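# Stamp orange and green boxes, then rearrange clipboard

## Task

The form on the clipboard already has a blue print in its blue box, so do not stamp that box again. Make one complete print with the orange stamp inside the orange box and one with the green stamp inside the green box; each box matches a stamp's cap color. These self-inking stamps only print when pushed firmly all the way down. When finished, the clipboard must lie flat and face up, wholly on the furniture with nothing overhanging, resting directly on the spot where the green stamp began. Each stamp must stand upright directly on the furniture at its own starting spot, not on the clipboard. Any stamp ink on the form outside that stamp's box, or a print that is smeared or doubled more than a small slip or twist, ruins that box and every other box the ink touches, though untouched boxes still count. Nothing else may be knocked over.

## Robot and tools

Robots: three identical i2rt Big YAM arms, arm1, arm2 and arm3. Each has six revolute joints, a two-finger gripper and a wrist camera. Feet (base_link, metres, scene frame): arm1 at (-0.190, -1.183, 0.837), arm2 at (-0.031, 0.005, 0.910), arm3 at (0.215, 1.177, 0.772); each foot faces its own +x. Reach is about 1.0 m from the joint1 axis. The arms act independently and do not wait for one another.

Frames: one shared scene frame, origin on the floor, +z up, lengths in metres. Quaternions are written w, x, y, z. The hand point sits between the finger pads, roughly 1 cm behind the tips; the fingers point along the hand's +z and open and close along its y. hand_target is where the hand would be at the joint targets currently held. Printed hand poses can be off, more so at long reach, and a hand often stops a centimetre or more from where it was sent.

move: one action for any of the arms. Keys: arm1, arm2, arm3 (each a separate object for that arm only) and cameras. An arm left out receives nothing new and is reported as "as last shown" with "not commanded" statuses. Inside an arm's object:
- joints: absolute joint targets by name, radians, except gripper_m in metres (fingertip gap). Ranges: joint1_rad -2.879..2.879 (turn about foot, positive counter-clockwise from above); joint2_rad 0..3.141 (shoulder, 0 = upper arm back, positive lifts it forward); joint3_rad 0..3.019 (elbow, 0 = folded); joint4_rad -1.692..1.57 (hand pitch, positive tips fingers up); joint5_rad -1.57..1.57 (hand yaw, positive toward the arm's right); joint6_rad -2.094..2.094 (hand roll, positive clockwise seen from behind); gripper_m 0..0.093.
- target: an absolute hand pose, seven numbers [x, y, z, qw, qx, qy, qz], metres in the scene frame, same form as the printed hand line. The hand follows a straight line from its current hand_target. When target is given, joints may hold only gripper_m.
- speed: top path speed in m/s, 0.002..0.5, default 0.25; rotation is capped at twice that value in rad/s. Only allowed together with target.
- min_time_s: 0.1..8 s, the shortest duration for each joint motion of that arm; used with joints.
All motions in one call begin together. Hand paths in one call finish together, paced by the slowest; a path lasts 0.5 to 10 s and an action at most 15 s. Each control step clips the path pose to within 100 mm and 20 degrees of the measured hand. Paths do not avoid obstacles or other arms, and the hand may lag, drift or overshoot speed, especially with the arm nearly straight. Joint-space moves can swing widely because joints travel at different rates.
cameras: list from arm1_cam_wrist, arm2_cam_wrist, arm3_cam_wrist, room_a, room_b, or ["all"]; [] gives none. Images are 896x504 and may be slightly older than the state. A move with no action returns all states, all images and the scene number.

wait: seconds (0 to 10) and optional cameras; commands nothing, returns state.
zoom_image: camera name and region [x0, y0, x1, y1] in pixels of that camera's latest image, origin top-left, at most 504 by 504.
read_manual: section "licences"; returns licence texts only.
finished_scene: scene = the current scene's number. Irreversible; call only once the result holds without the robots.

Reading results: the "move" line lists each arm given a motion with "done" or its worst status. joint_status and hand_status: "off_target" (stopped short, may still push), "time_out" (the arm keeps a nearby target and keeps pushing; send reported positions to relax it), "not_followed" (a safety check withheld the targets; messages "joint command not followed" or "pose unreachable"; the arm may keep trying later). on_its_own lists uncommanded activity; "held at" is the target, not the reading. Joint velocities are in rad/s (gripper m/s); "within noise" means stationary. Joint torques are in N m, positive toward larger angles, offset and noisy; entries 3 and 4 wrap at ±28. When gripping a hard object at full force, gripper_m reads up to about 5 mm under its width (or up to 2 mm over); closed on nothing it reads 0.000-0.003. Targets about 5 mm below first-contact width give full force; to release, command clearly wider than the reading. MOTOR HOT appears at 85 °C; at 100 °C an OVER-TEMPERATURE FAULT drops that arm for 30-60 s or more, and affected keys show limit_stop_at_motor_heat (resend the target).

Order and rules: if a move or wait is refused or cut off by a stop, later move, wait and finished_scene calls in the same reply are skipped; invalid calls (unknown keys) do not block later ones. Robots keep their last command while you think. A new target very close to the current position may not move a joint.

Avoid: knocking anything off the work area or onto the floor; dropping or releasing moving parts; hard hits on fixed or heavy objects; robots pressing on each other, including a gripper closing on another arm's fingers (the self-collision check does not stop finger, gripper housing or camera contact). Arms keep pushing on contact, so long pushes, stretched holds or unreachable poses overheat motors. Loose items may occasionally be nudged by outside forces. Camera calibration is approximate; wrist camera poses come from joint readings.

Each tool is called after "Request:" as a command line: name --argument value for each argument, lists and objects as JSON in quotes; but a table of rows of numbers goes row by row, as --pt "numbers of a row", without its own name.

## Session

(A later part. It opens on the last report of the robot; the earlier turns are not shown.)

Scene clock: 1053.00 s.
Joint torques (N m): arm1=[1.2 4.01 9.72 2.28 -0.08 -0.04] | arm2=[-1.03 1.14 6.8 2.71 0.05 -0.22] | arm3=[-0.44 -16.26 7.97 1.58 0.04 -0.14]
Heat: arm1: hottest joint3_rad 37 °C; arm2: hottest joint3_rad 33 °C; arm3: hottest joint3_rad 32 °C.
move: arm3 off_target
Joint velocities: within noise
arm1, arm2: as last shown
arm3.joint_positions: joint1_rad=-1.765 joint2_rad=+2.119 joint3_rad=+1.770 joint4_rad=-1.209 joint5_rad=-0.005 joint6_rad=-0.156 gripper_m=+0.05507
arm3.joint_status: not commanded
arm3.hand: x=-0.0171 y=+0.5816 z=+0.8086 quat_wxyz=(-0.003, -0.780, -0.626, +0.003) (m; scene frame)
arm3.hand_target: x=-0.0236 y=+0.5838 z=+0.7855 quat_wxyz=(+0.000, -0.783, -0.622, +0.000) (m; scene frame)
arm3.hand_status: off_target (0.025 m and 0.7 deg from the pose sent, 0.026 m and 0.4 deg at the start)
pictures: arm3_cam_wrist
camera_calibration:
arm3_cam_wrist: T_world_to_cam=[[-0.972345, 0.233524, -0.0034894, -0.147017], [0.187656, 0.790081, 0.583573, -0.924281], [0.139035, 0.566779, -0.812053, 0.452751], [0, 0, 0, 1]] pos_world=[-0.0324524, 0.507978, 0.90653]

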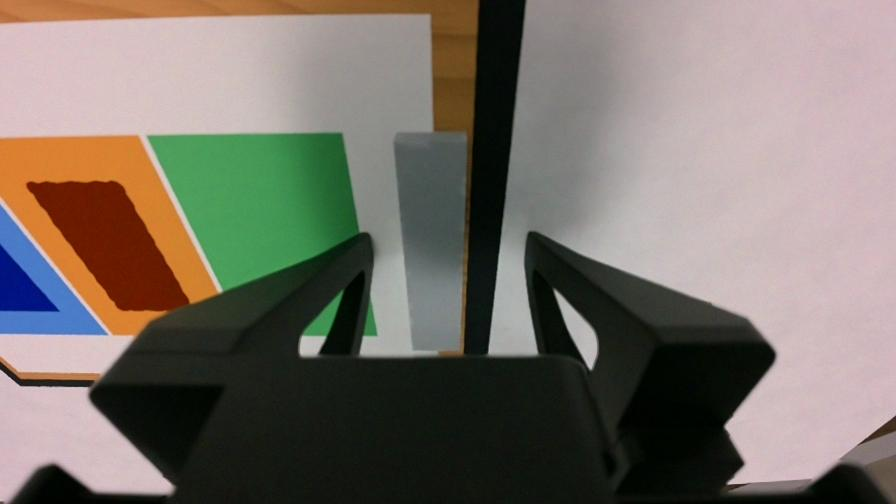

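Request:
move --arm3 '{"target": [-0.022, 0.583, 0.793, 0, 0.7826, 0.6225, 0], "speed": 0.04, "joints": {"gripper_m": 0.030}}' --cameras '["arm3_cam_wrist"]'

Scene clock: 1071.23 s.
Joint torques (N m): arm1=[1.2 4.01 9.72 2.28 -0.08 -0.04] | arm2=[-0.62 1.2 6.78 2.73 0.04 -0.22] | arm3=[0.03 -17.44 8.58 0.81 0.32 -0.13]
Heat: arm1: hottest joint3_rad 37 °C; arm2: hottest joint3_rad 33 °C; arm3: hottest joint3_rad 31 °C.
move: arm3 off_target
Joint velocities: within noise
arm1, arm2: as last shown
arm3.joint_positions: joint1_rad=-1.764 joint2_rad=+2.119 joint3_rad=+1.770 joint4_rad=-1.198 joint5_rad=-0.011 joint6_rad=-0.156 gripper_m=+0.03008
arm3.joint_status: all done
arm3.hand: x=-0.0166 y=+0.5785 z=+0.8086 quat_wxyz=(-0.008, -0.779, -0.627, +0.006) (m; scene frame)
arm3.hand_target: x=-0.0219 y=+0.5833 z=+0.7932 quat_wxyz=(+0.000, -0.783, -0.623, +0.000) (m; scene frame)
arm3.hand_status: off_target (0.017 m and 1.3 deg from the pose sent, 0.016 m and 0.7 deg at the start)
pictures: arm3_cam_wrist
camera_calibration:
arm3_cam_wrist: T_world_to_cam=[[-0.97263, 0.232221, -0.00797787, -0.141471], [0.185646, 0.797289, 0.574339, -0.918774], [0.139734, 0.557139, -0.818578, 0.465287], [0, 0, 0, 1]] pos_world=[-0.0320482, 0.506152, 0.907433]

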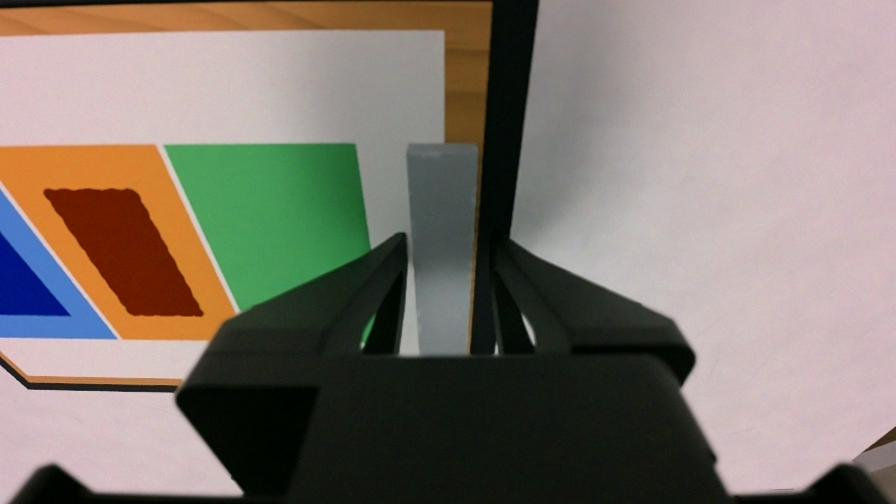

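Request:
move --arm3 '{"joints": {"gripper_m": 0.012}}' --cameras '["arm3_cam_wrist"]'

Scene clock: 1075.50 s.
Joint torques (N m): arm1=[1.2 4.01 9.74 2.28 -0.07 -0.04] | arm2=[-0.79 1.32 6.74 2.74 0.03 -0.2] | arm3=[-0.73 -17.2 8.62 0.81 0.45 -0.09]
Heat: arm1: hottest joint3_rad 37 °C; arm2: hottest joint3_rad 33 °C; arm3: hottest joint3_rad 31 °C.
move: arm3 off_target
Joint velocities: within noise
arm1, arm2: as last shown
arm3.joint_positions: joint1_rad=-1.762 joint2_rad=+2.119 joint3_rad=+1.770 joint4_rad=-1.198 joint5_rad=-0.015 joint6_rad=-0.155 gripper_m=+0.01885
arm3.joint_status: gripper_m off_target (ended at +0.01887, target +0.01200)
arm3.hand: x=-0.0149 y=+0.5778 z=+0.8086 quat_wxyz=(-0.010, -0.779, -0.627, +0.005) (m; scene frame)
arm3.hand_target: x=-0.0218 y=+0.5832 z=+0.7932 quat_wxyz=(+0.000, -0.783, -0.623, +0.000) (m; scene frame)
arm3.hand_status: not commanded
pictures: arm3_cam_wrist
camera_calibration:
arm3_cam_wrist: T_world_to_cam=[[-0.972698, 0.231776, -0.0117955, -0.136297], [0.183232, 0.798177, 0.573881, -0.918744], [0.142427, 0.556052, -0.818854, 0.466256], [0, 0, 0, 1]] pos_world=[-0.0306397, 0.505649, 0.907438]

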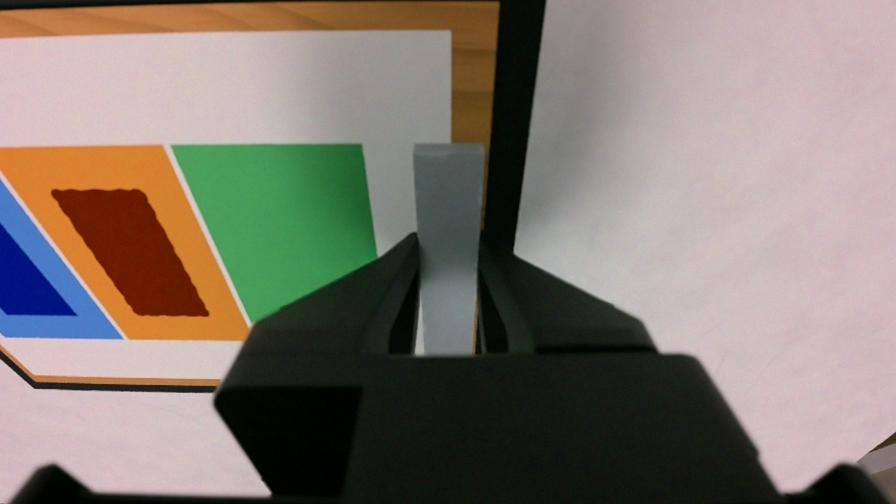

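Request:
move --arm3 '{"target": [-0.018, 0.583, 0.860, 0, 0.7826, 0.6225, 0], "speed": 0.05}' --cameras '["arm3_cam_wrist"]'

Scene clock: 1079.90 s.
Joint torques (N m): arm1=[1.14 3.96 9.72 2.28 -0.08 -0.03] | arm2=[-0.79 1.55 6.76 2.76 0.04 -0.2] | arm3=[-0.26 -21.48 13.74 -0.36 0.1 -0.16]
Heat: arm1: hottest joint3_rad 37 °C; arm2: hottest joint3_rad 33 °C; arm3: hottest joint3_rad 31 °C.
move: arm3 off_target
Joint velocities: within noise
arm1: as last shown
arm2.joint_positions: joint1_rad=+0.212 joint2_rad=+0.646 joint3_rad=+1.382 joint4_rad=-1.221 joint5_rad=+0.002 joint6_rad=+0.011 gripper_m=+0.05491
arm2.joint_status: not commanded
arm2.hand: x=+0.2335 y=+0.0130 z=+1.4634 quat_wxyz=(-0.515, +0.014, -0.857, -0.018) (m; scene frame)
arm2.hand_target: x=+0.2380 y=+0.0099 z=+1.4659 quat_wxyz=(-0.522, +0.013, -0.853, -0.012) (m; scene frame)
arm2.hand_status: not commanded
arm3.joint_positions: joint1_rad=-1.762 joint2_rad=+2.111 joint3_rad=+1.782 joint4_rad=-1.310 joint5_rad=-0.005 joint6_rad=-0.145 gripper_m=+0.01885
arm3.joint_status: not commanded
arm3.hand: x=-0.0082 y=+0.5998 z=+0.8179 quat_wxyz=(+0.018, -0.782, -0.622, -0.033) (m; scene frame)
arm3.hand_target: x=-0.0172 y=+0.5848 z=+0.8601 quat_wxyz=(+0.000, -0.783, -0.623, +0.000) (m; scene frame)
arm3.hand_status: off_target (0.046 m and 4.3 deg from the pose sent, 0.052 m and 1.4 deg at the start)
pictures: arm3_cam_wrist
camera_calibration:
arm3_cam_wrist: T_world_to_cam=[[-0.970037, 0.242581, -0.0135347, -0.139876], [0.176205, 0.740777, 0.648229, -0.969145], [0.167274, 0.626421, -0.761325, 0.371639], [0, 0, 0, 1]] pos_world=[-0.0270829, 0.519049, 0.909273]

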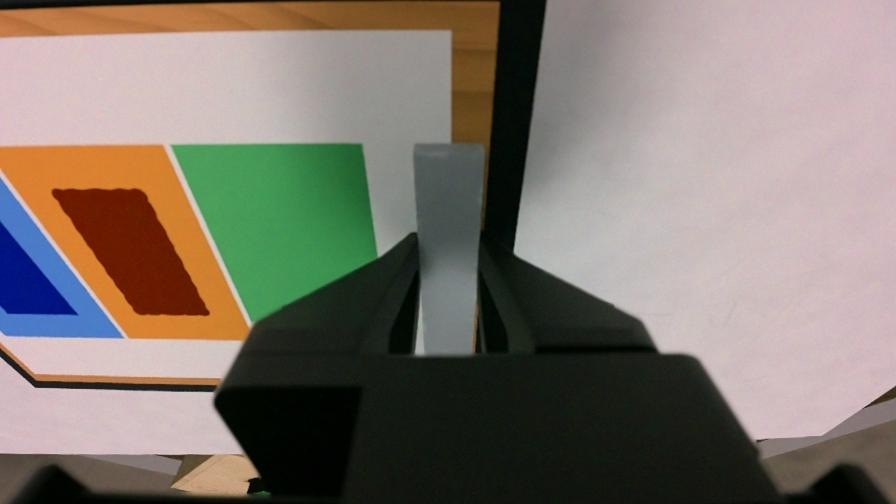

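Request:
move --arm3 '{"target": [-0.014, 0.590, 0.940, 0, 0.7826, 0.6225, 0], "speed": 0.08}'

Request:
move --arm3 '{"target": [-0.005, 0.605, 1.040, 0, 0.7826, 0.6225, 0], "speed": 0.12}' --cameras '["arm3_cam_wrist", "room_b"]'

Scene clock: 1087.57 s.
Joint torques (N m): arm1=[1.2 4.01 9.7 2.28 -0.08 -0.04] | arm2=[-0.85 1.26 6.76 2.76 0.05 -0.21] | arm3=[-0.09 -21.89 14.64 -0.17 -0.04 -0.15]
Heat: arm1: hottest joint3_rad 37 °C; arm2: hottest joint3_rad 33 °C; arm3: hottest joint3_rad 32 °C.
move: arm3 off_target
Joint velocities: within noise
arm1.joint_positions: joint1_rad=+0.023 joint2_rad=+0.597 joint3_rad=+1.331 joint4_rad=-1.319 joint5_rad=+0.149 joint6_rad=+0.062 gripper_m=+0.09396
arm1.joint_status: not commanded
arm1.hand: x=-0.4150 y=-1.1212 z=+1.3581 quat_wxyz=(-0.083, +0.869, -0.126, -0.472) (m; scene frame)
arm1.hand_target: x=-0.4125 y=-1.1215 z=+1.3724 quat_wxyz=(-0.083, +0.861, -0.127, -0.486) (m; scene frame)
arm1.hand_status: not commanded
arm2: as last shown
arm3.joint_positions: joint1_rad=-1.762 joint2_rad=+2.048 joint3_rad=+1.887 joint4_rad=-1.486 joint5_rad=-0.002 joint6_rad=-0.145 gripper_m=+0.01885
arm3.joint_status: not commanded
arm3.hand: x=-0.0069 y=+0.6040 z=+0.8962 quat_wxyz=(+0.021, -0.782, -0.622, -0.035) (m; scene frame)
arm3.hand_target: x=-0.0131 y=+0.5921 z=+0.9398 quat_wxyz=(+0.000, -0.783, -0.623, +0.000) (m; scene frame)
arm3.hand_status: off_target (0.046 m and 4.7 deg from the pose sent, 0.123 m and 4.3 deg at the start)
pictures: none

Scene clock: 1089.07 s.
Joint torques (N m): arm1=[1.2 4.01 9.72 2.28 -0.08 -0.04] | arm2=[-0.85 1.32 6.74 2.7 0.05 -0.2] | arm3=[0.09 -20.95 14.98 -0.08 -0.1 -0.11]
Heat: arm1: hottest joint3_rad 37 °C; arm2: hottest joint3_rad 33 °C; arm3: hottest joint3_rad 32 °C.
move: arm3 off_target
Joint velocities: within noise
arm1, arm2: as last shown
arm3.joint_positions: joint1_rad=-1.762 joint2_rad=+1.975 joint3_rad=+2.040 joint4_rad=-1.675 joint5_rad=-0.002 joint6_rad=-0.145 gripper_m=+0.01885
arm3.joint_status: not commanded
arm3.hand: x=-0.0032 y=+0.6124 z=+0.9974 quat_wxyz=(+0.012, -0.782, -0.623, -0.019) (m; scene frame)
arm3.hand_target: x=-0.0041 y=+0.6073 z=+1.0391 quat_wxyz=(-0.008, -0.782, -0.623, +0.014) (m; scene frame)
arm3.hand_status: off_target (0.043 m and 2.6 deg from the pose sent, 0.144 m and 4.7 deg at the start; a joint's target at an end of its range on 23 of 45 steps)
pictures: arm3_cam_wrist, room_b
camera_calibration:
arm3_cam_wrist: T_world_to_cam=[[-0.970233, 0.242074, -0.00695628, -0.141893], [0.184469, 0.757351, 0.626411, -1.08416], [0.156906, 0.606482, -0.779462, 0.529862], [0, 0, 0, 1]] pos_world=[-0.020814, 0.534089, 1.09115]

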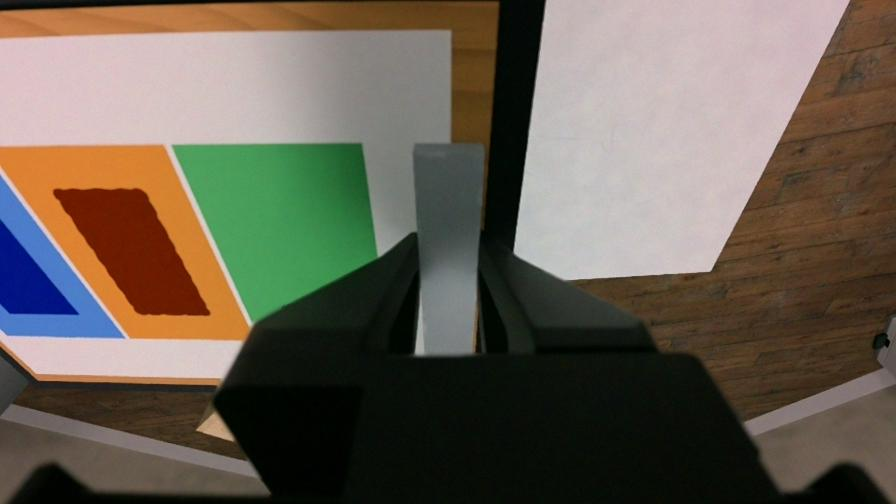

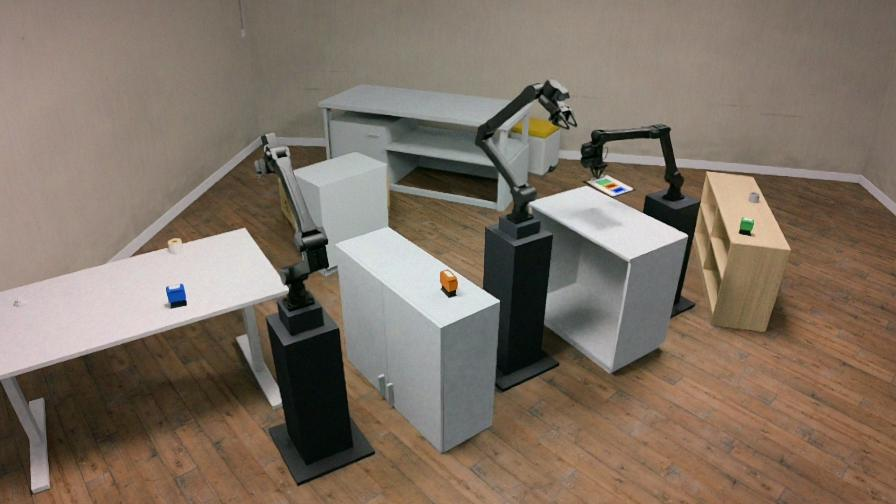

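Request:
move --arm3 '{"joints": {"joint1_rad": 1.045, "joint6_rad": 0.277}, "min_time_s": 5.5}' --cameras '["arm3_cam_wrist", "room_a", "room_b"]'

Scene clock: 1121.00 s.
Joint torques (N m): arm1=[1.14 4.01 9.72 2.28 -0.08 -0.03] | arm2=[-0.73 1.14 6.8 2.7 0.04 -0.2] | arm3=[-0.21 -20.6 14.8 -0.02 -0.1 -0.04]
Heat: arm1: hottest joint3_rad 37 °C; arm2: hottest joint3_rad 33 °C; arm3: hottest joint3_rad 33 °C.
move: arm3 done
Joint velocities: within noise
arm1, arm2: as last shown
arm3.joint_positions: joint1_rad=+1.054 joint2_rad=+1.975 joint3_rad=+2.040 joint4_rad=-1.675 joint5_rad=-0.001 joint6_rad=+0.270 gripper_m=+0.01885
arm3.joint_status: all done
arm3.hand: x=+0.6034 y=+1.6399 z=+1.0037 quat_wxyz=(+0.017, +0.298, -0.954, +0.007) (m; scene frame)
arm3.hand_target: x=+0.6104 y=+1.6401 z=+1.0454 quat_wxyz=(-0.016, +0.290, -0.957, -0.015) (m; scene frame)
arm3.hand_status: not commanded
pictures: arm3_cam_wrist, room_a, room_b
camera_calibration:
arm3_cam_wrist: T_world_to_cam=[[0.553433, -0.832893, 0.00120641, 1.03331], [-0.654708, -0.434138, 0.618774, 0.489858], [-0.514848, -0.34324, -0.785568, 1.78533], [0, 0, 0, 1]] pos_world=[0.66802, 1.6861, 1.09814]

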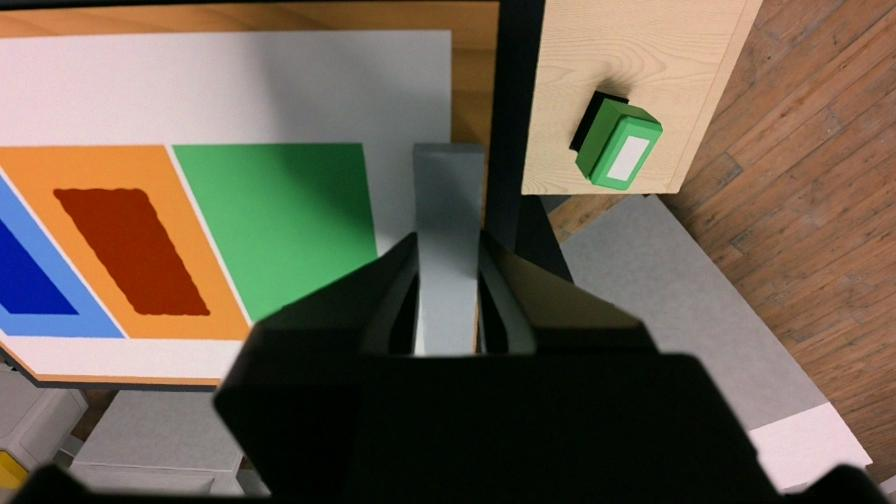

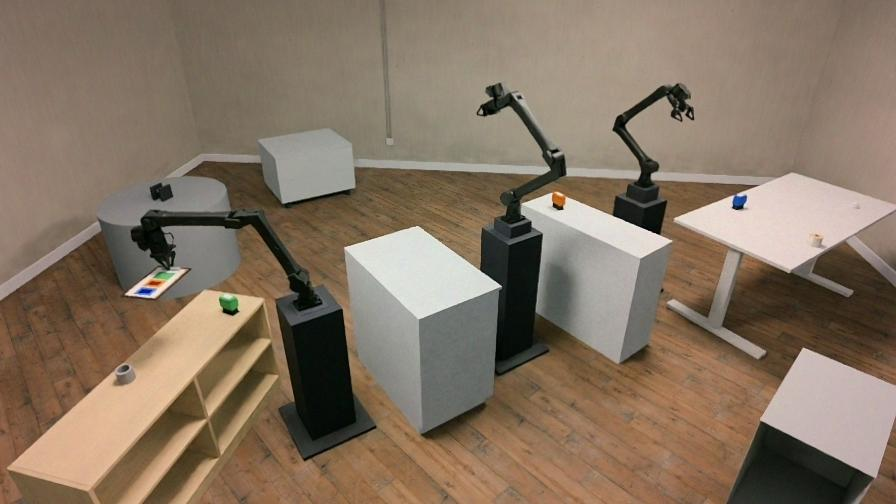

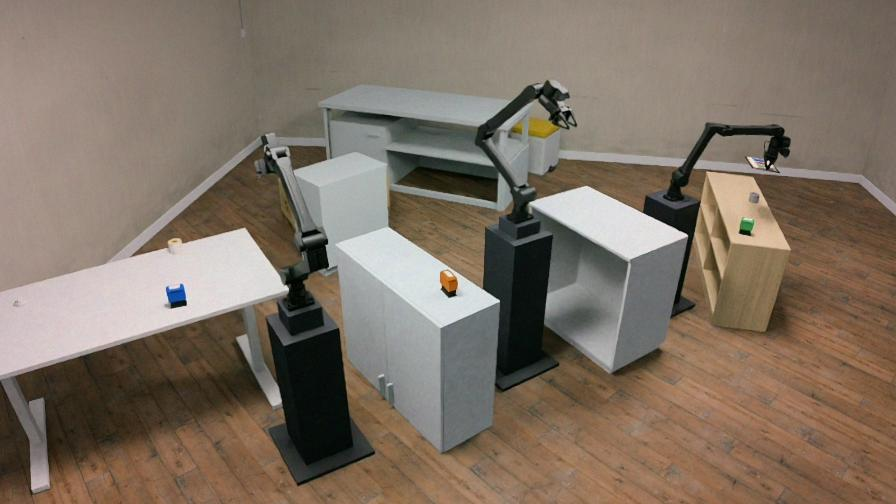

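Request:
move --arm3 '{"target": [0.622, 1.572, 0.800, 0, 0.2945, -0.9556, 0], "speed": 0.12}' --cameras '["arm3_cam_wrist", "room_a", "room_b"]'

Scene clock: 1175.93 s.
Joint torques (N m): arm1=[1.14 3.96 9.73 2.29 -0.07 -0.03] | arm2=[-0.62 1.08 6.76 2.74 0.05 -0.2] | arm3=[-1.08 -16.79 9.14 0.92 -0.03 -0.21]
Heat: arm1: hottest joint3_rad 37 °C; arm2: hottest joint3_rad 32 °C; arm3: hottest joint3_rad 34 °C.
move: arm3 done
Joint velocities: within noise
arm1, arm2: as last shown
arm3.joint_positions: joint1_rad=+0.963 joint2_rad=+1.967 joint3_rad=+1.469 joint4_rad=-1.096 joint5_rad=+0.008 joint6_rad=+0.184 gripper_m=+0.01885
arm3.joint_status: not commanded
arm3.hand: x=+0.6136 y=+1.5719 z=+0.7978 quat_wxyz=(+0.008, +0.296, -0.955, +0.005) (m; scene frame)
arm3.hand_target: x=+0.6221 y=+1.5719 z=+0.8002 quat_wxyz=(+0.000, +0.294, -0.956, +0.000) (m; scene frame)
arm3.hand_status: done (0.009 m and 1.1 deg from the pose sent, 0.215 m and 2.1 deg at the start)
pictures: arm3_cam_wrist, room_a, room_b
camera_calibration:
arm3_cam_wrist: T_world_to_cam=[[0.549646, -0.835392, 0.00302062, 0.975976], [-0.66619, -0.436132, 0.604963, 0.615561], [-0.504064, -0.334528, -0.796248, 1.59369], [0, 0, 0, 1]] pos_world=[0.67696, 1.61692, 0.893631]

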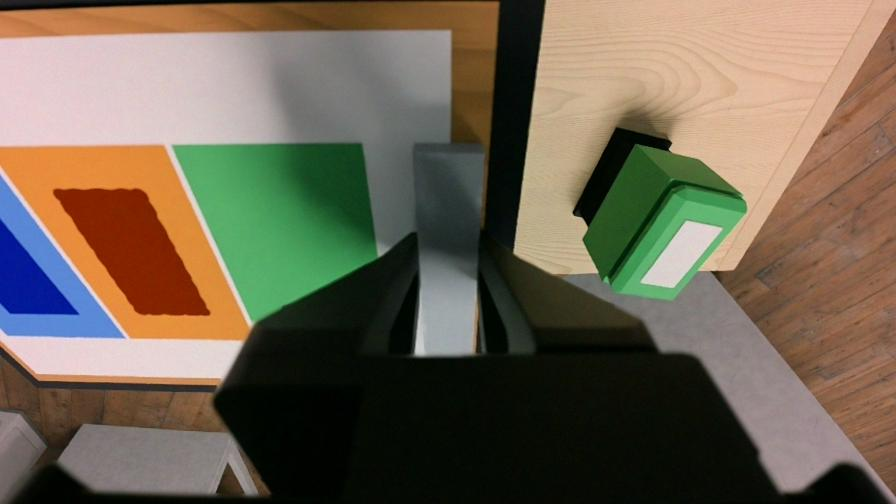

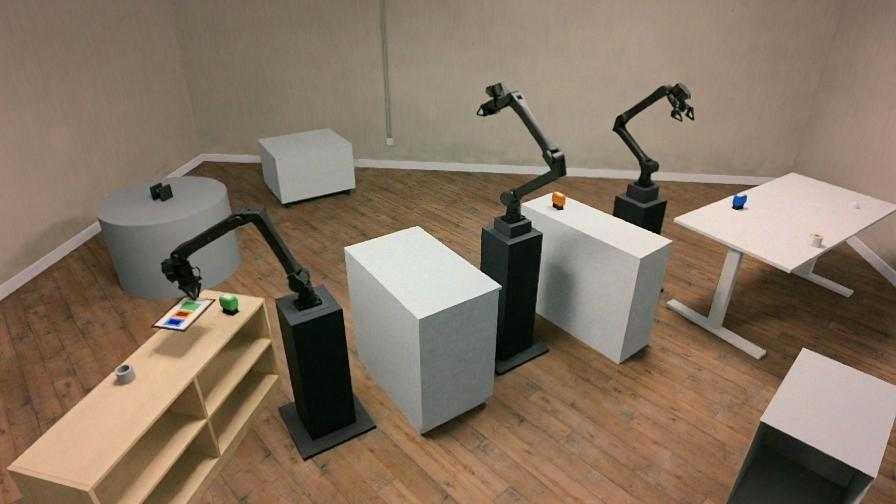

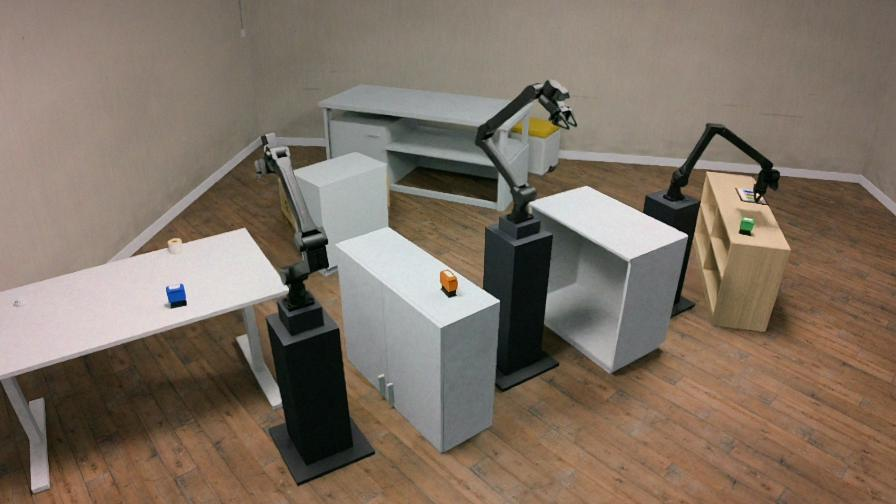

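Request:
move --arm3 '{"target": [0.622, 1.571, 0.700, 0, 0.2945, -0.9556, 0], "speed": 0.1}'

Request:
move --arm3 '{"target": [0.622, 1.571, 0.660, 0, 0.2945, -0.9556, 0], "speed": 0.05}' --cameras '["arm3_cam_wrist"]'

Scene clock: 1201.83 s.
Joint torques (N m): arm1=[1.14 4.01 9.72 2.29 -0.08 -0.04] | arm2=[-0.97 1.32 6.76 2.7 0.04 -0.18] | arm3=[-0.56 -16.85 7.86 0.69 -0.06 -0.22]
Heat: arm1: hottest joint3_rad 37 °C; arm2: hottest joint3_rad 32 °C; arm3: hottest joint3_rad 34 °C.
move: arm3 done
Joint velocities: within noise
arm1, arm2: as last shown
arm3.joint_positions: joint1_rad=+0.962 joint2_rad=+2.110 joint3_rad=+1.403 joint4_rad=-0.885 joint5_rad=+0.008 joint6_rad=+0.181 gripper_m=+0.01885
arm3.joint_status: not commanded
arm3.hand: x=+0.6131 y=+1.5718 z=+0.6989 quat_wxyz=(+0.007, +0.297, -0.955, +0.005) (m; scene frame)
arm3.hand_target: x=+0.6220 y=+1.5708 z=+0.7001 quat_wxyz=(+0.000, +0.294, -0.956, +0.000) (m; scene frame)
arm3.hand_status: done (0.009 m and 1.0 deg from the pose sent, 0.098 m and 1.1 deg at the start)
pictures: none

Scene clock: 1203.20 s.
Joint torques (N m): arm1=[1.14 4.01 9.72 2.28 -0.08 -0.04] | arm2=[-0.62 1.14 6.79 2.7 0.03 -0.2] | arm3=[-0.44 -16.85 7.32 0.83 -0.05 -0.21]
Heat: arm1: hottest joint3_rad 37 °C; arm2: hottest joint3_rad 32 °C; arm3: hottest joint3_rad 34 °C.
move: arm3 done
Joint velocities: within noise
arm1, arm2: as last shown
arm3.joint_positions: joint1_rad=+0.962 joint2_rad=+2.177 joint3_rad=+1.398 joint4_rad=-0.808 joint5_rad=+0.008 joint6_rad=+0.181 gripper_m=+0.01885
arm3.joint_status: not commanded
arm3.hand: x=+0.6143 y=+1.5733 z=+0.6615 quat_wxyz=(+0.005, +0.297, -0.955, +0.004) (m; scene frame)
arm3.hand_target: x=+0.6219 y=+1.5710 z=+0.6601 quat_wxyz=(+0.000, +0.295, -0.956, +0.000) (m; scene frame)
arm3.hand_status: done (0.008 m and 0.7 deg from the pose sent, 0.040 m and 1.0 deg at the start)
pictures: arm3_cam_wrist
camera_calibration:
arm3_cam_wrist: T_world_to_cam=[[0.551867, -0.833931, 0.0014691, 0.974615], [-0.66825, -0.44117, 0.599007, 0.712208], [-0.498883, -0.331554, -0.800742, 1.4811], [0, 0, 0, 1]] pos_world=[0.676971, 1.61803, 0.75793]

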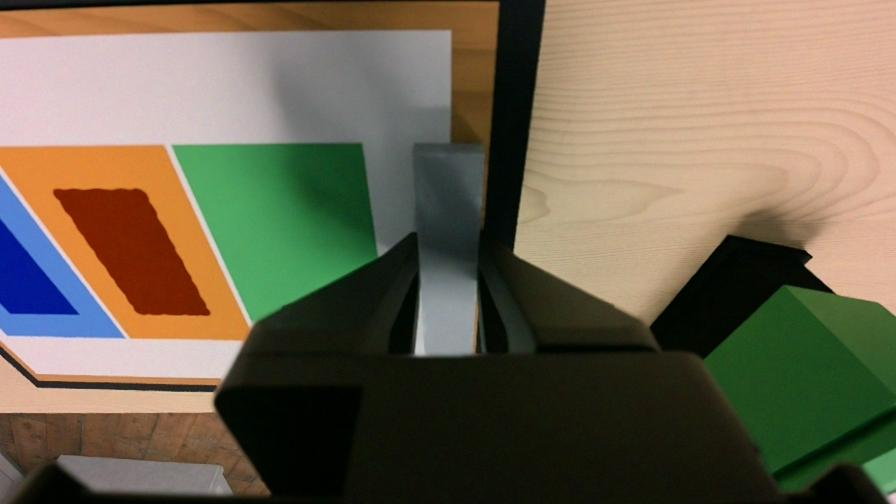

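Request:
move --arm3 '{"target": [0.622, 1.571, 0.645, 0, 0.2945, -0.9556, 0], "speed": 0.05}'

Request:
move --arm3 '{"target": [0.622, 1.571, 0.635, 0, 0.2945, -0.9556, 0], "speed": 0.04}' --cameras '["arm3_cam_wrist"]'

Scene clock: 1208.13 s.
Joint torques (N m): arm1=[1.14 4.01 9.73 2.29 -0.07 -0.04] | arm2=[-0.85 1.2 6.79 2.71 0.04 -0.21] | arm3=[-0.38 -17.2 7.36 0.88 -0.02 -0.2]
Heat: arm1: hottest joint3_rad 37 °C; arm2: hottest joint3_rad 32 °C; arm3: hottest joint3_rad 33 °C.
move: arm3 done
Joint velocities: within noise
arm1, arm2: as last shown
arm3.joint_positions: joint1_rad=+0.962 joint2_rad=+2.204 joint3_rad=+1.398 joint4_rad=-0.781 joint5_rad=+0.008 joint6_rad=+0.180 gripper_m=+0.01885
arm3.joint_status: not commanded
arm3.hand: x=+0.6143 y=+1.5732 z=+0.6464 quat_wxyz=(+0.005, +0.297, -0.955, +0.004) (m; scene frame)
arm3.hand_target: x=+0.6219 y=+1.5709 z=+0.6450 quat_wxyz=(+0.000, +0.295, -0.956, +0.000) (m; scene frame)
arm3.hand_status: done (0.008 m and 0.8 deg from the pose sent, 0.018 m and 0.7 deg at the start)
pictures: none

Scene clock: 1209.10 s.
Joint torques (N m): arm1=[1.2 4.01 9.72 2.29 -0.07 -0.04] | arm2=[-0.79 1.2 6.84 2.73 0.04 -0.21] | arm3=[-0.5 -16.21 7.25 0.96 0.01 -0.16]
Heat: arm1: hottest joint3_rad 37 °C; arm2: hottest joint3_rad 32 °C; arm3: hottest joint3_rad 33 °C.
move: arm3 done
Joint velocities: within noise
arm1: as last shown
arm2.joint_positions: joint1_rad=+0.212 joint2_rad=+0.646 joint3_rad=+1.382 joint4_rad=-1.221 joint5_rad=+0.002 joint6_rad=+0.011 gripper_m=+0.05491
arm2.joint_status: not commanded
arm2.hand: x=+0.2335 y=+0.0130 z=+1.4634 quat_wxyz=(-0.515, +0.014, -0.857, -0.018) (m; scene frame)
arm2.hand_target: x=+0.2380 y=+0.0099 z=+1.4659 quat_wxyz=(-0.522, +0.013, -0.853, -0.012) (m; scene frame)
arm2.hand_status: not commanded
arm3.joint_positions: joint1_rad=+0.959 joint2_rad=+2.212 joint3_rad=+1.398 joint4_rad=-0.763 joint5_rad=+0.006 joint6_rad=+0.176 gripper_m=+0.01885
arm3.joint_status: not commanded
arm3.hand: x=+0.6168 y=+1.5739 z=+0.6420 quat_wxyz=(+0.001, +0.298, -0.955, +0.001) (m; scene frame)
arm3.hand_target: x=+0.6218 y=+1.5708 z=+0.6350 quat_wxyz=(+0.000, +0.295, -0.956, +0.000) (m; scene frame)
arm3.hand_status: done (0.009 m and 0.4 deg from the pose sent, 0.014 m and 0.7 deg at the start)
pictures: arm3_cam_wrist
camera_calibration:
arm3_cam_wrist: T_world_to_cam=[[0.55343, -0.832893, -0.00185796, 0.973237], [-0.670652, -0.446947, 0.592, 0.740865], [-0.493903, -0.326385, -0.805936, 1.45907], [0, 0, 0, 1]] pos_world=[0.678882, 1.61795, 0.739131]

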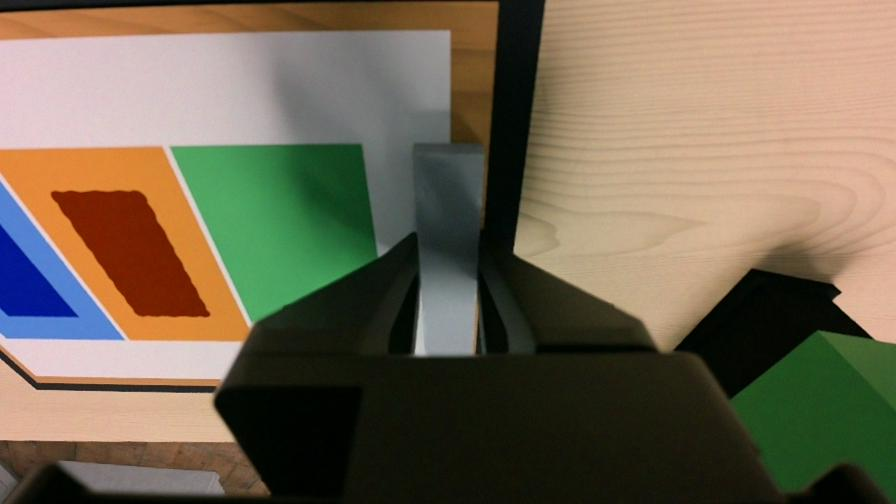

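Request:
move --arm3 '{"target": [0.620, 1.572, 0.623, 0, 0.2945, -0.9556, 0], "speed": 0.04}'

Request:
move --arm3 '{"joints": {"gripper_m": 0.055}}' --cameras '["arm3_cam_wrist"]'

Scene clock: 1214.50 s.
Joint torques (N m): arm1=[1.2 4.01 9.74 2.29 -0.08 -0.03] | arm2=[-0.62 1.26 6.78 2.74 0.06 -0.2] | arm3=[0.15 -15.56 7.19 1.02 0.27 -0.05]
Heat: arm1: hottest joint3_rad 37 °C; arm2: hottest joint3_rad 32 °C; arm3: hottest joint3_rad 33 °C.
move: arm3 off_target
Joint velocities: within noise
arm1.joint_positions: joint1_rad=+0.023 joint2_rad=+0.597 joint3_rad=+1.331 joint4_rad=-1.319 joint5_rad=+0.149 joint6_rad=+0.062 gripper_m=+0.09396
arm1.joint_status: not commanded
arm1.hand: x=-0.4150 y=-1.1212 z=+1.3581 quat_wxyz=(-0.083, +0.869, -0.126, -0.472) (m; scene frame)
arm1.hand_target: x=-0.4125 y=-1.1215 z=+1.3724 quat_wxyz=(-0.083, +0.861, -0.127, -0.486) (m; scene frame)
arm1.hand_status: not commanded
arm2: as last shown
arm3.joint_positions: joint1_rad=+0.957 joint2_rad=+2.223 joint3_rad=+1.398 joint4_rad=-0.744 joint5_rad=+0.000 joint6_rad=+0.170 gripper_m=+0.01885
arm3.joint_status: not commanded
arm3.hand: x=+0.6184 y=+1.5752 z=+0.6364 quat_wxyz=(-0.002, +0.300, -0.954, -0.004) (m; scene frame)
arm3.hand_target: x=+0.6197 y=+1.5717 z=+0.6233 quat_wxyz=(+0.000, +0.294, -0.956, +0.000) (m; scene frame)
arm3.hand_status: off_target (0.014 m and 0.8 deg from the pose sent, 0.019 m and 0.4 deg at the start)
pictures: none

Scene clock: 1215.17 s.
Joint torques (N m): arm1=[1.2 4.01 9.73 2.29 -0.08 -0.03] | arm2=[-0.91 1.14 6.76 2.77 0.04 -0.21] | arm3=[0.38 -15.44 7.01 1.07 -0.09 -0.05]
Heat: arm1: hottest joint3_rad 37 °C; arm2: hottest joint3_rad 32 °C; arm3: hottest joint3_rad 33 °C.
move: arm3 done
Joint velocities: within noise
arm1, arm2: as last shown
arm3.joint_positions: joint1_rad=+0.957 joint2_rad=+2.223 joint3_rad=+1.398 joint4_rad=-0.742 joint5_rad=+0.008 joint6_rad=+0.170 gripper_m=+0.05487
arm3.joint_status: all done
arm3.hand: x=+0.6195 y=+1.5744 z=+0.6360 quat_wxyz=(-0.004, +0.300, -0.954, -0.001) (m; scene frame)
arm3.hand_target: x=+0.6197 y=+1.5718 z=+0.6232 quat_wxyz=(+0.000, +0.295, -0.956, +0.000) (m; scene frame)
arm3.hand_status: not commanded
pictures: arm3_cam_wrist
camera_calibration:
arm3_cam_wrist: T_world_to_cam=[[0.556585, -0.830788, -0.00221446, 0.96716], [-0.673699, -0.4529, 0.583962, 0.762854], [-0.486151, -0.323533, -0.811778, 1.45011], [0, 0, 0, 1]] pos_world=[0.680598, 1.61816, 0.733829]

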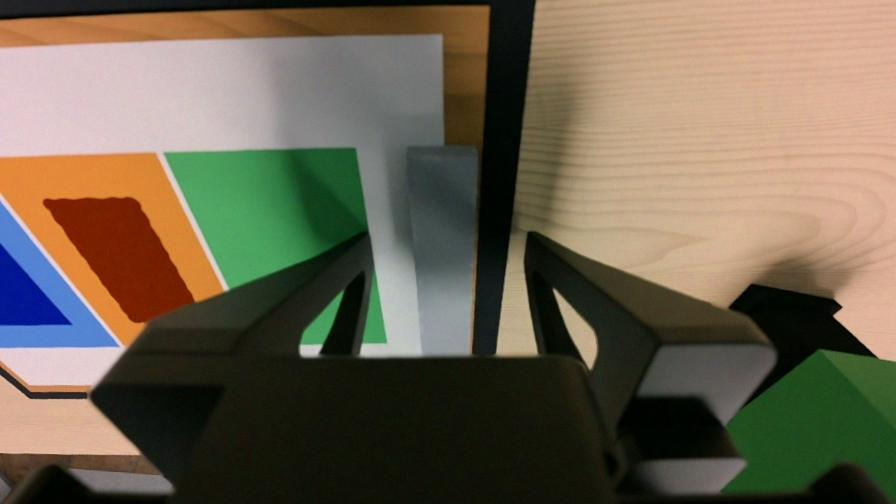

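Request:
move --arm3 '{"target": [0.620, 1.572, 0.720, 0, 0.2945, -0.9556, 0], "speed": 0.1}'

Request:
move --arm3 '{"target": [0.620, 1.560, 0.930, 0, 0.2945, -0.9556, 0], "speed": 0.2}' --cameras '["arm3_cam_wrist", "room_a", "room_b"]'

Scene clock: 1223.33 s.
Joint torques (N m): arm1=[1.2 4.01 9.72 2.28 -0.08 -0.04] | arm2=[-0.85 1.08 6.79 2.73 0.05 -0.21] | arm3=[0.38 -18.84 8.73 0.02 -0.03 -0.07]
Heat: arm1: hottest joint3_rad 37 °C; arm2: hottest joint3_rad 32 °C; arm3: hottest joint3_rad 33 °C.
move: arm3 off_target
Joint velocities: within noise
arm1, arm2: as last shown
arm3.joint_positions: joint1_rad=+0.957 joint2_rad=+2.102 joint3_rad=+1.398 joint4_rad=-0.899 joint5_rad=+0.007 joint6_rad=+0.170 gripper_m=+0.05496
arm3.joint_status: not commanded
arm3.hand: x=+0.6121 y=+1.5669 z=+0.7022 quat_wxyz=(+0.012, +0.300, -0.954, +0.007) (m; scene frame)
arm3.hand_target: x=+0.6198 y=+1.5719 z=+0.7199 quat_wxyz=(+0.000, +0.295, -0.956, +0.000) (m; scene frame)
arm3.hand_status: off_target (0.020 m and 1.7 deg from the pose sent, 0.084 m and 0.8 deg at the start)
pictures: none

Scene clock: 1225.20 s.
Joint torques (N m): arm1=[1.2 4.01 9.72 2.29 -0.08 -0.04] | arm2=[-0.79 1.26 6.78 2.74 0.04 -0.21] | arm3=[-0.67 -16.91 13.81 -0.05 -0.02 -0.19]
Heat: arm1: hottest joint3_rad 37 °C; arm2: hottest joint3_rad 32 °C; arm3: hottest joint3_rad 33 °C.
move: arm3 off_target
Joint velocities: within noise
arm1, arm2: as last shown
arm3.joint_positions: joint1_rad=+0.953 joint2_rad=+1.837 joint3_rad=+1.576 joint4_rad=-1.362 joint5_rad=+0.007 joint6_rad=+0.170 gripper_m=+0.05496
arm3.joint_status: not commanded
arm3.hand: x=+0.6050 y=+1.5550 z=+0.9063 quat_wxyz=(+0.021, +0.298, -0.954, +0.011) (m; scene frame)
arm3.hand_target: x=+0.6192 y=+1.5592 z=+0.9300 quat_wxyz=(+0.000, +0.294, -0.956, +0.000) (m; scene frame)
arm3.hand_status: off_target (0.028 m and 2.8 deg from the pose sent, 0.228 m and 1.7 deg at the start)
pictures: arm3_cam_wrist, room_a, room_b
camera_calibration:
arm3_cam_wrist: T_world_to_cam=[[0.553069, -0.833103, 0.00743041, 0.956674], [-0.651208, -0.426718, 0.627567, 0.492655], [-0.519657, -0.351926, -0.778527, 1.69052], [0, 0, 0, 1]] pos_world=[0.670206, 1.60217, 0.999836]

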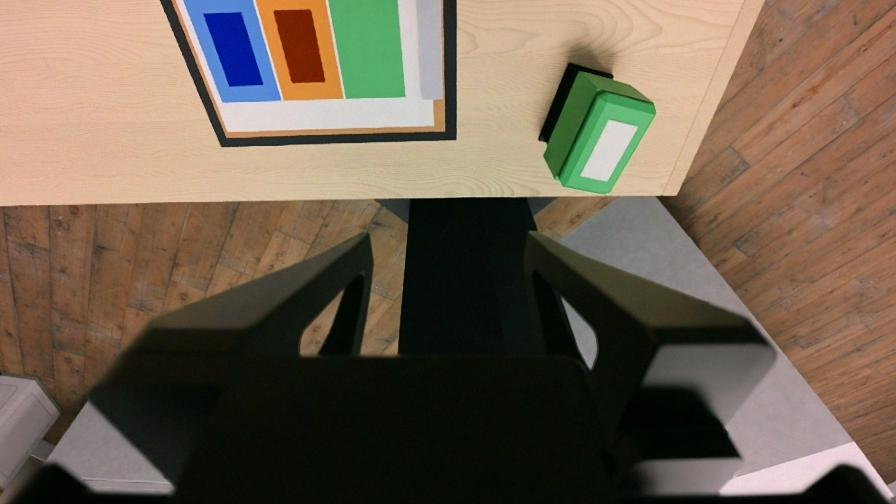

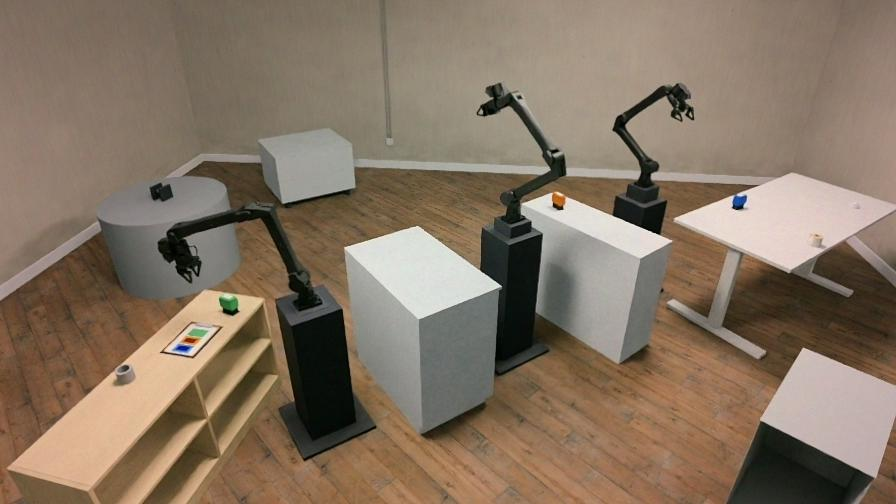

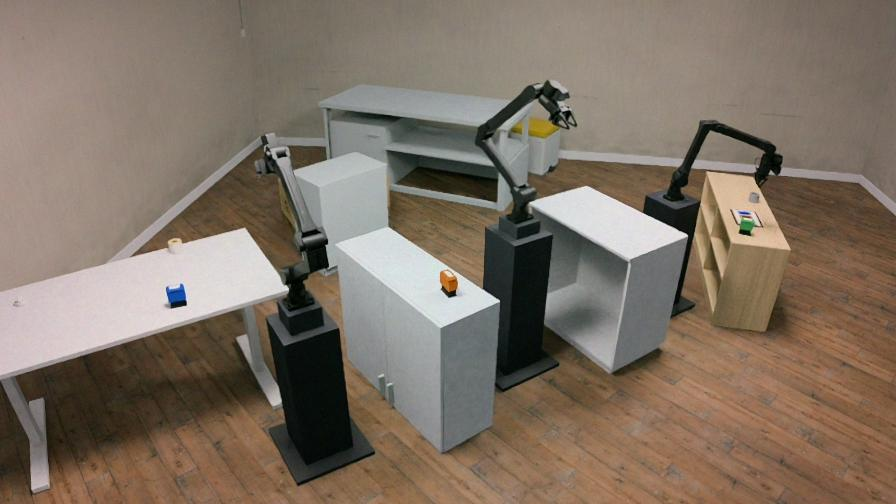

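Request:
move --arm3 '{"target": [0.640, 1.418, 0.800, 0, 0.1822, -0.9833, 0], "speed": 0.12, "joints": {"gripper_m": 0.092}}' --cameras '["arm3_cam_wrist"]'

Scene clock: 1243.57 s.
Joint torques (N m): arm1=[1.14 4.01 9.72 2.28 -0.08 -0.03] | arm2=[-0.85 1.14 6.76 2.76 0.06 -0.22] | arm3=[-0.15 -15.03 8.02 0.88 -0.03 -0.24]
Heat: arm1: hottest joint3_rad 37 °C; arm2: hottest joint3_rad 32 °C; arm3: hottest joint3_rad 34 °C.
move: arm3 done
Joint velocities: within noise
arm1, arm2: as last shown
arm3.joint_positions: joint1_rad=+0.706 joint2_rad=+1.804 joint3_rad=+1.205 joint4_rad=-1.001 joint5_rad=+0.007 joint6_rad=+0.161 gripper_m=+0.09193
arm3.joint_status: all done
arm3.hand: x=+0.6341 y=+1.4192 z=+0.7934 quat_wxyz=(+0.013, +0.182, -0.983, +0.005) (m; scene frame)
arm3.hand_target: x=+0.6399 y=+1.4181 z=+0.8000 quat_wxyz=(+0.000, +0.182, -0.983, +0.000) (m; scene frame)
arm3.hand_status: done (0.009 m and 1.6 deg from the pose sent, 0.177 m and 13.9 deg at the start)
pictures: arm3_cam_wrist
camera_calibration:
arm3_cam_wrist: T_world_to_cam=[[0.341578, -0.93985, 0.00244131, 1.11786], [-0.744134, -0.268858, 0.611539, 0.372033], [-0.574099, -0.210705, -0.79121, 1.41413], [0, 0, 0, 1]] pos_world=[0.706857, 1.44861, 0.888634]

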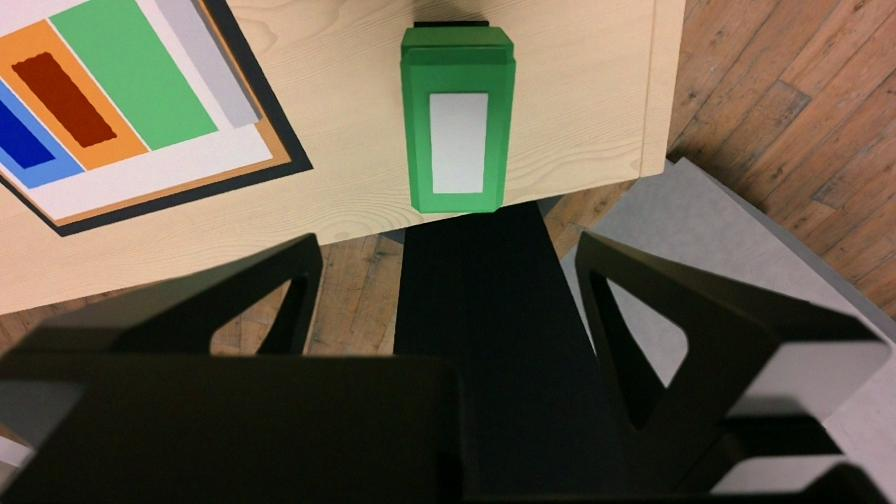

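Request:
move --arm3 '{"target": [0.6415, 1.411, 0.730, 0, 0.1822, -0.9833, 0], "speed": 0.08}' --cameras '["arm3_cam_wrist"]'

Scene clock: 1283.73 s.
Joint torques (N m): arm1=[1.2 3.96 9.72 2.28 -0.07 -0.04] | arm2=[-0.79 1.26 6.75 2.74 0.05 -0.21] | arm3=[-0.67 -12.98 7.27 1.1 -0.03 -0.19]
Heat: arm1: hottest joint3_rad 37 °C; arm2: hottest joint3_rad 32 °C; arm3: hottest joint3_rad 31 °C.
move: arm3 done
Joint velocities: within noise
arm1, arm2: as last shown
arm3.joint_positions: joint1_rad=+0.695 joint2_rad=+1.889 joint3_rad=+1.142 joint4_rad=-0.830 joint5_rad=+0.007 joint6_rad=+0.145 gripper_m=+0.09193
arm3.joint_status: not commanded
arm3.hand: x=+0.6369 y=+1.4153 z=+0.7352 quat_wxyz=(+0.001, +0.185, -0.983, +0.001) (m; scene frame)
arm3.hand_target: x=+0.6413 y=+1.4109 z=+0.7300 quat_wxyz=(+0.000, +0.182, -0.983, +0.000) (m; scene frame)
arm3.hand_status: done (0.008 m and 0.3 deg from the pose sent, 0.064 m and 1.6 deg at the start)
pictures: arm3_cam_wrist
camera_calibration:
arm3_cam_wrist: T_world_to_cam=[[0.345722, -0.938335, -0.00194531, 1.11179], [-0.755536, -0.279599, 0.592444, 0.445264], [-0.556455, -0.203351, -0.805609, 1.35781], [0, 0, 0, 1]] pos_world=[0.707602, 1.44384, 0.832232]

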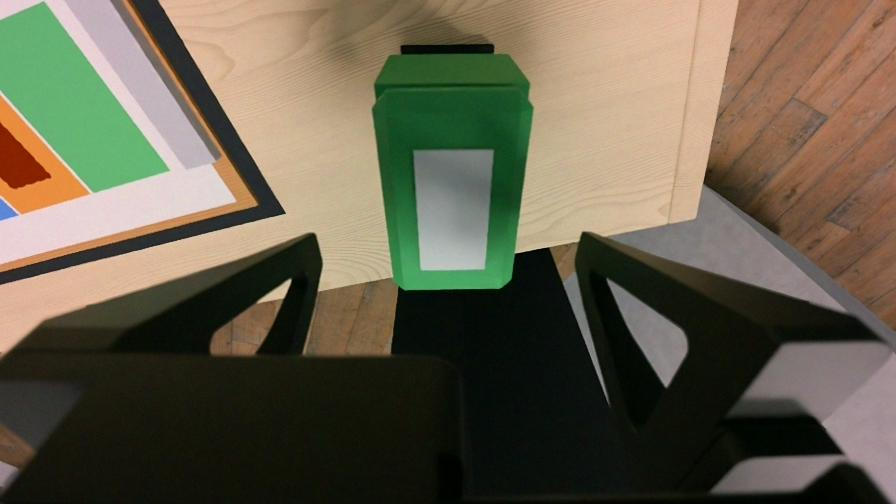

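Request:
move --arm3 '{"target": [0.6415, 1.411, 0.685, 0, 0.1822, -0.9833, 0], "speed": 0.06}' --cameras '["arm3_cam_wrist"]'

Scene clock: 1290.07 s.
Joint torques (N m): arm1=[1.2 3.96 9.72 2.28 -0.07 -0.04] | arm2=[-1.08 1.38 6.79 2.76 0.05 -0.21] | arm3=[-0.91 -12.81 6.46 0.87 0.01 -0.21]
Heat: arm1: hottest joint3_rad 37 °C; arm2: hottest joint3_rad 32 °C; arm3: hottest joint3_rad 31 °C.
move: arm3 done
Joint velocities: within noise
arm1, arm2: as last shown
arm3.joint_positions: joint1_rad=+0.695 joint2_rad=+1.975 joint3_rad=+1.127 joint4_rad=-0.726 joint5_rad=+0.007 joint6_rad=+0.145 gripper_m=+0.09193
arm3.joint_status: not commanded
arm3.hand: x=+0.6379 y=+1.4162 z=+0.6910 quat_wxyz=(+0.000, +0.185, -0.983, +0.000) (m; scene frame)
arm3.hand_target: x=+0.6413 y=+1.4110 z=+0.6851 quat_wxyz=(+0.000, +0.182, -0.983, +0.000) (m; scene frame)
arm3.hand_status: done (0.009 m and 0.3 deg from the pose sent, 0.051 m and 0.3 deg at the start)
pictures: arm3_cam_wrist
camera_calibration:
arm3_cam_wrist: T_world_to_cam=[[0.34604, -0.938217, -0.00227353, 1.11213], [-0.756622, -0.280494, 0.590632, 0.475683], [-0.554778, -0.202662, -0.806938, 1.32186], [0, 0, 0, 1]] pos_world=[0.708406, 1.44474, 0.788231]

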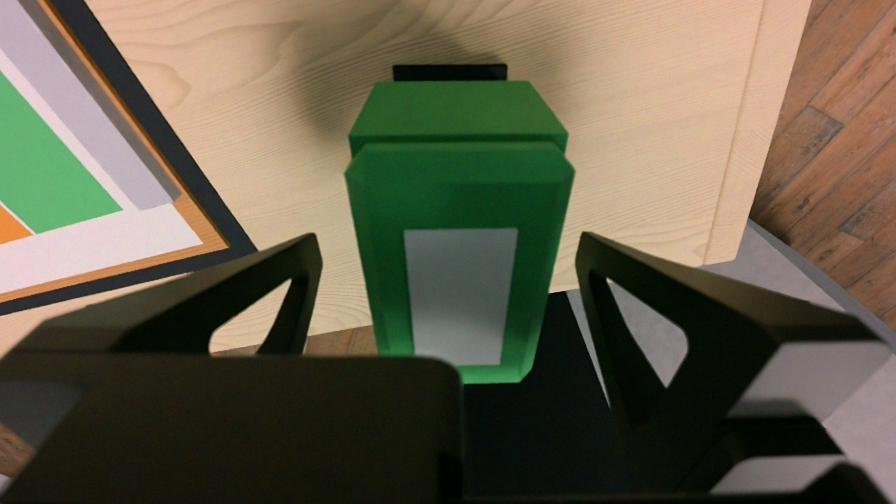

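Request:
move --arm3 '{"joints": {"gripper_m": 0.040}}' --cameras '["arm3_cam_wrist"]'

Scene clock: 1298.57 s.
Joint torques (N m): arm1=[1.2 4.01 9.72 2.29 -0.08 -0.04] | arm2=[-0.97 1.44 6.82 2.8 0.04 -0.21] | arm3=[-0.67 -14.04 6.46 0.92 -0.02 -0.16]
Heat: arm1: hottest joint3_rad 37 °C; arm2: hottest joint3_rad 32 °C; arm3: hottest joint3_rad 31 °C.
move: arm3 off_target
Joint velocities: within noise
arm1: as last shown
arm2.joint_positions: joint1_rad=+0.212 joint2_rad=+0.646 joint3_rad=+1.382 joint4_rad=-1.221 joint5_rad=+0.002 joint6_rad=+0.011 gripper_m=+0.05491
arm2.joint_status: not commanded
arm2.hand: x=+0.2335 y=+0.0130 z=+1.4634 quat_wxyz=(-0.515, +0.014, -0.857, -0.018) (m; scene frame)
arm2.hand_target: x=+0.2380 y=+0.0099 z=+1.4659 quat_wxyz=(-0.522, +0.013, -0.853, -0.012) (m; scene frame)
arm2.hand_status: not commanded
arm3.joint_positions: joint1_rad=+0.694 joint2_rad=+1.975 joint3_rad=+1.127 joint4_rad=-0.726 joint5_rad=+0.007 joint6_rad=+0.145 gripper_m=+0.04948
arm3.joint_status: gripper_m off_target (ended at +0.04950, target +0.04000)
arm3.hand: x=+0.6383 y=+1.4157 z=+0.6910 quat_wxyz=(+0.000, +0.184, -0.983, +0.000) (m; scene frame)
arm3.hand_target: x=+0.6413 y=+1.4111 z=+0.6851 quat_wxyz=(+0.000, +0.182, -0.983, +0.000) (m; scene frame)
arm3.hand_status: not commanded
pictures: arm3_cam_wrist
camera_calibration:
arm3_cam_wrist: T_world_to_cam=[[0.34536, -0.938468, -0.00197844, 1.11208], [-0.75692, -0.279794, 0.590582, 0.474981], [-0.554796, -0.202466, -0.806975, 1.32166], [0, 0, 0, 1]] pos_world=[0.708708, 1.44414, 0.788231]

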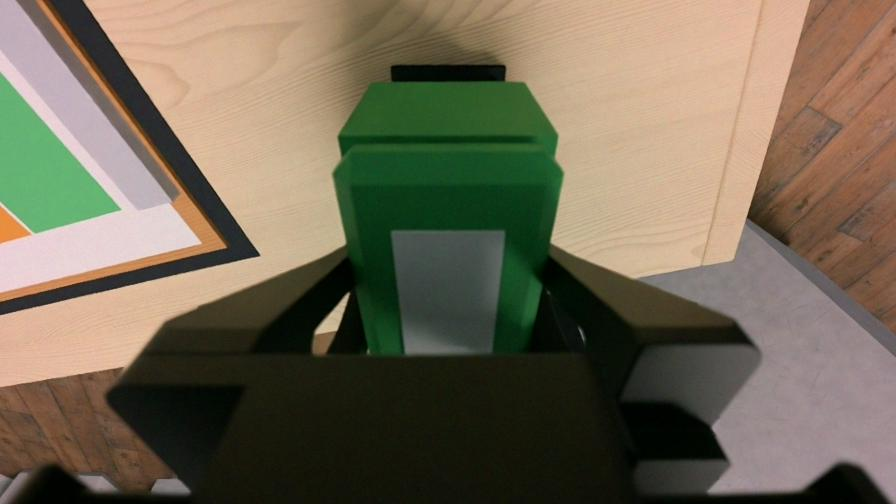

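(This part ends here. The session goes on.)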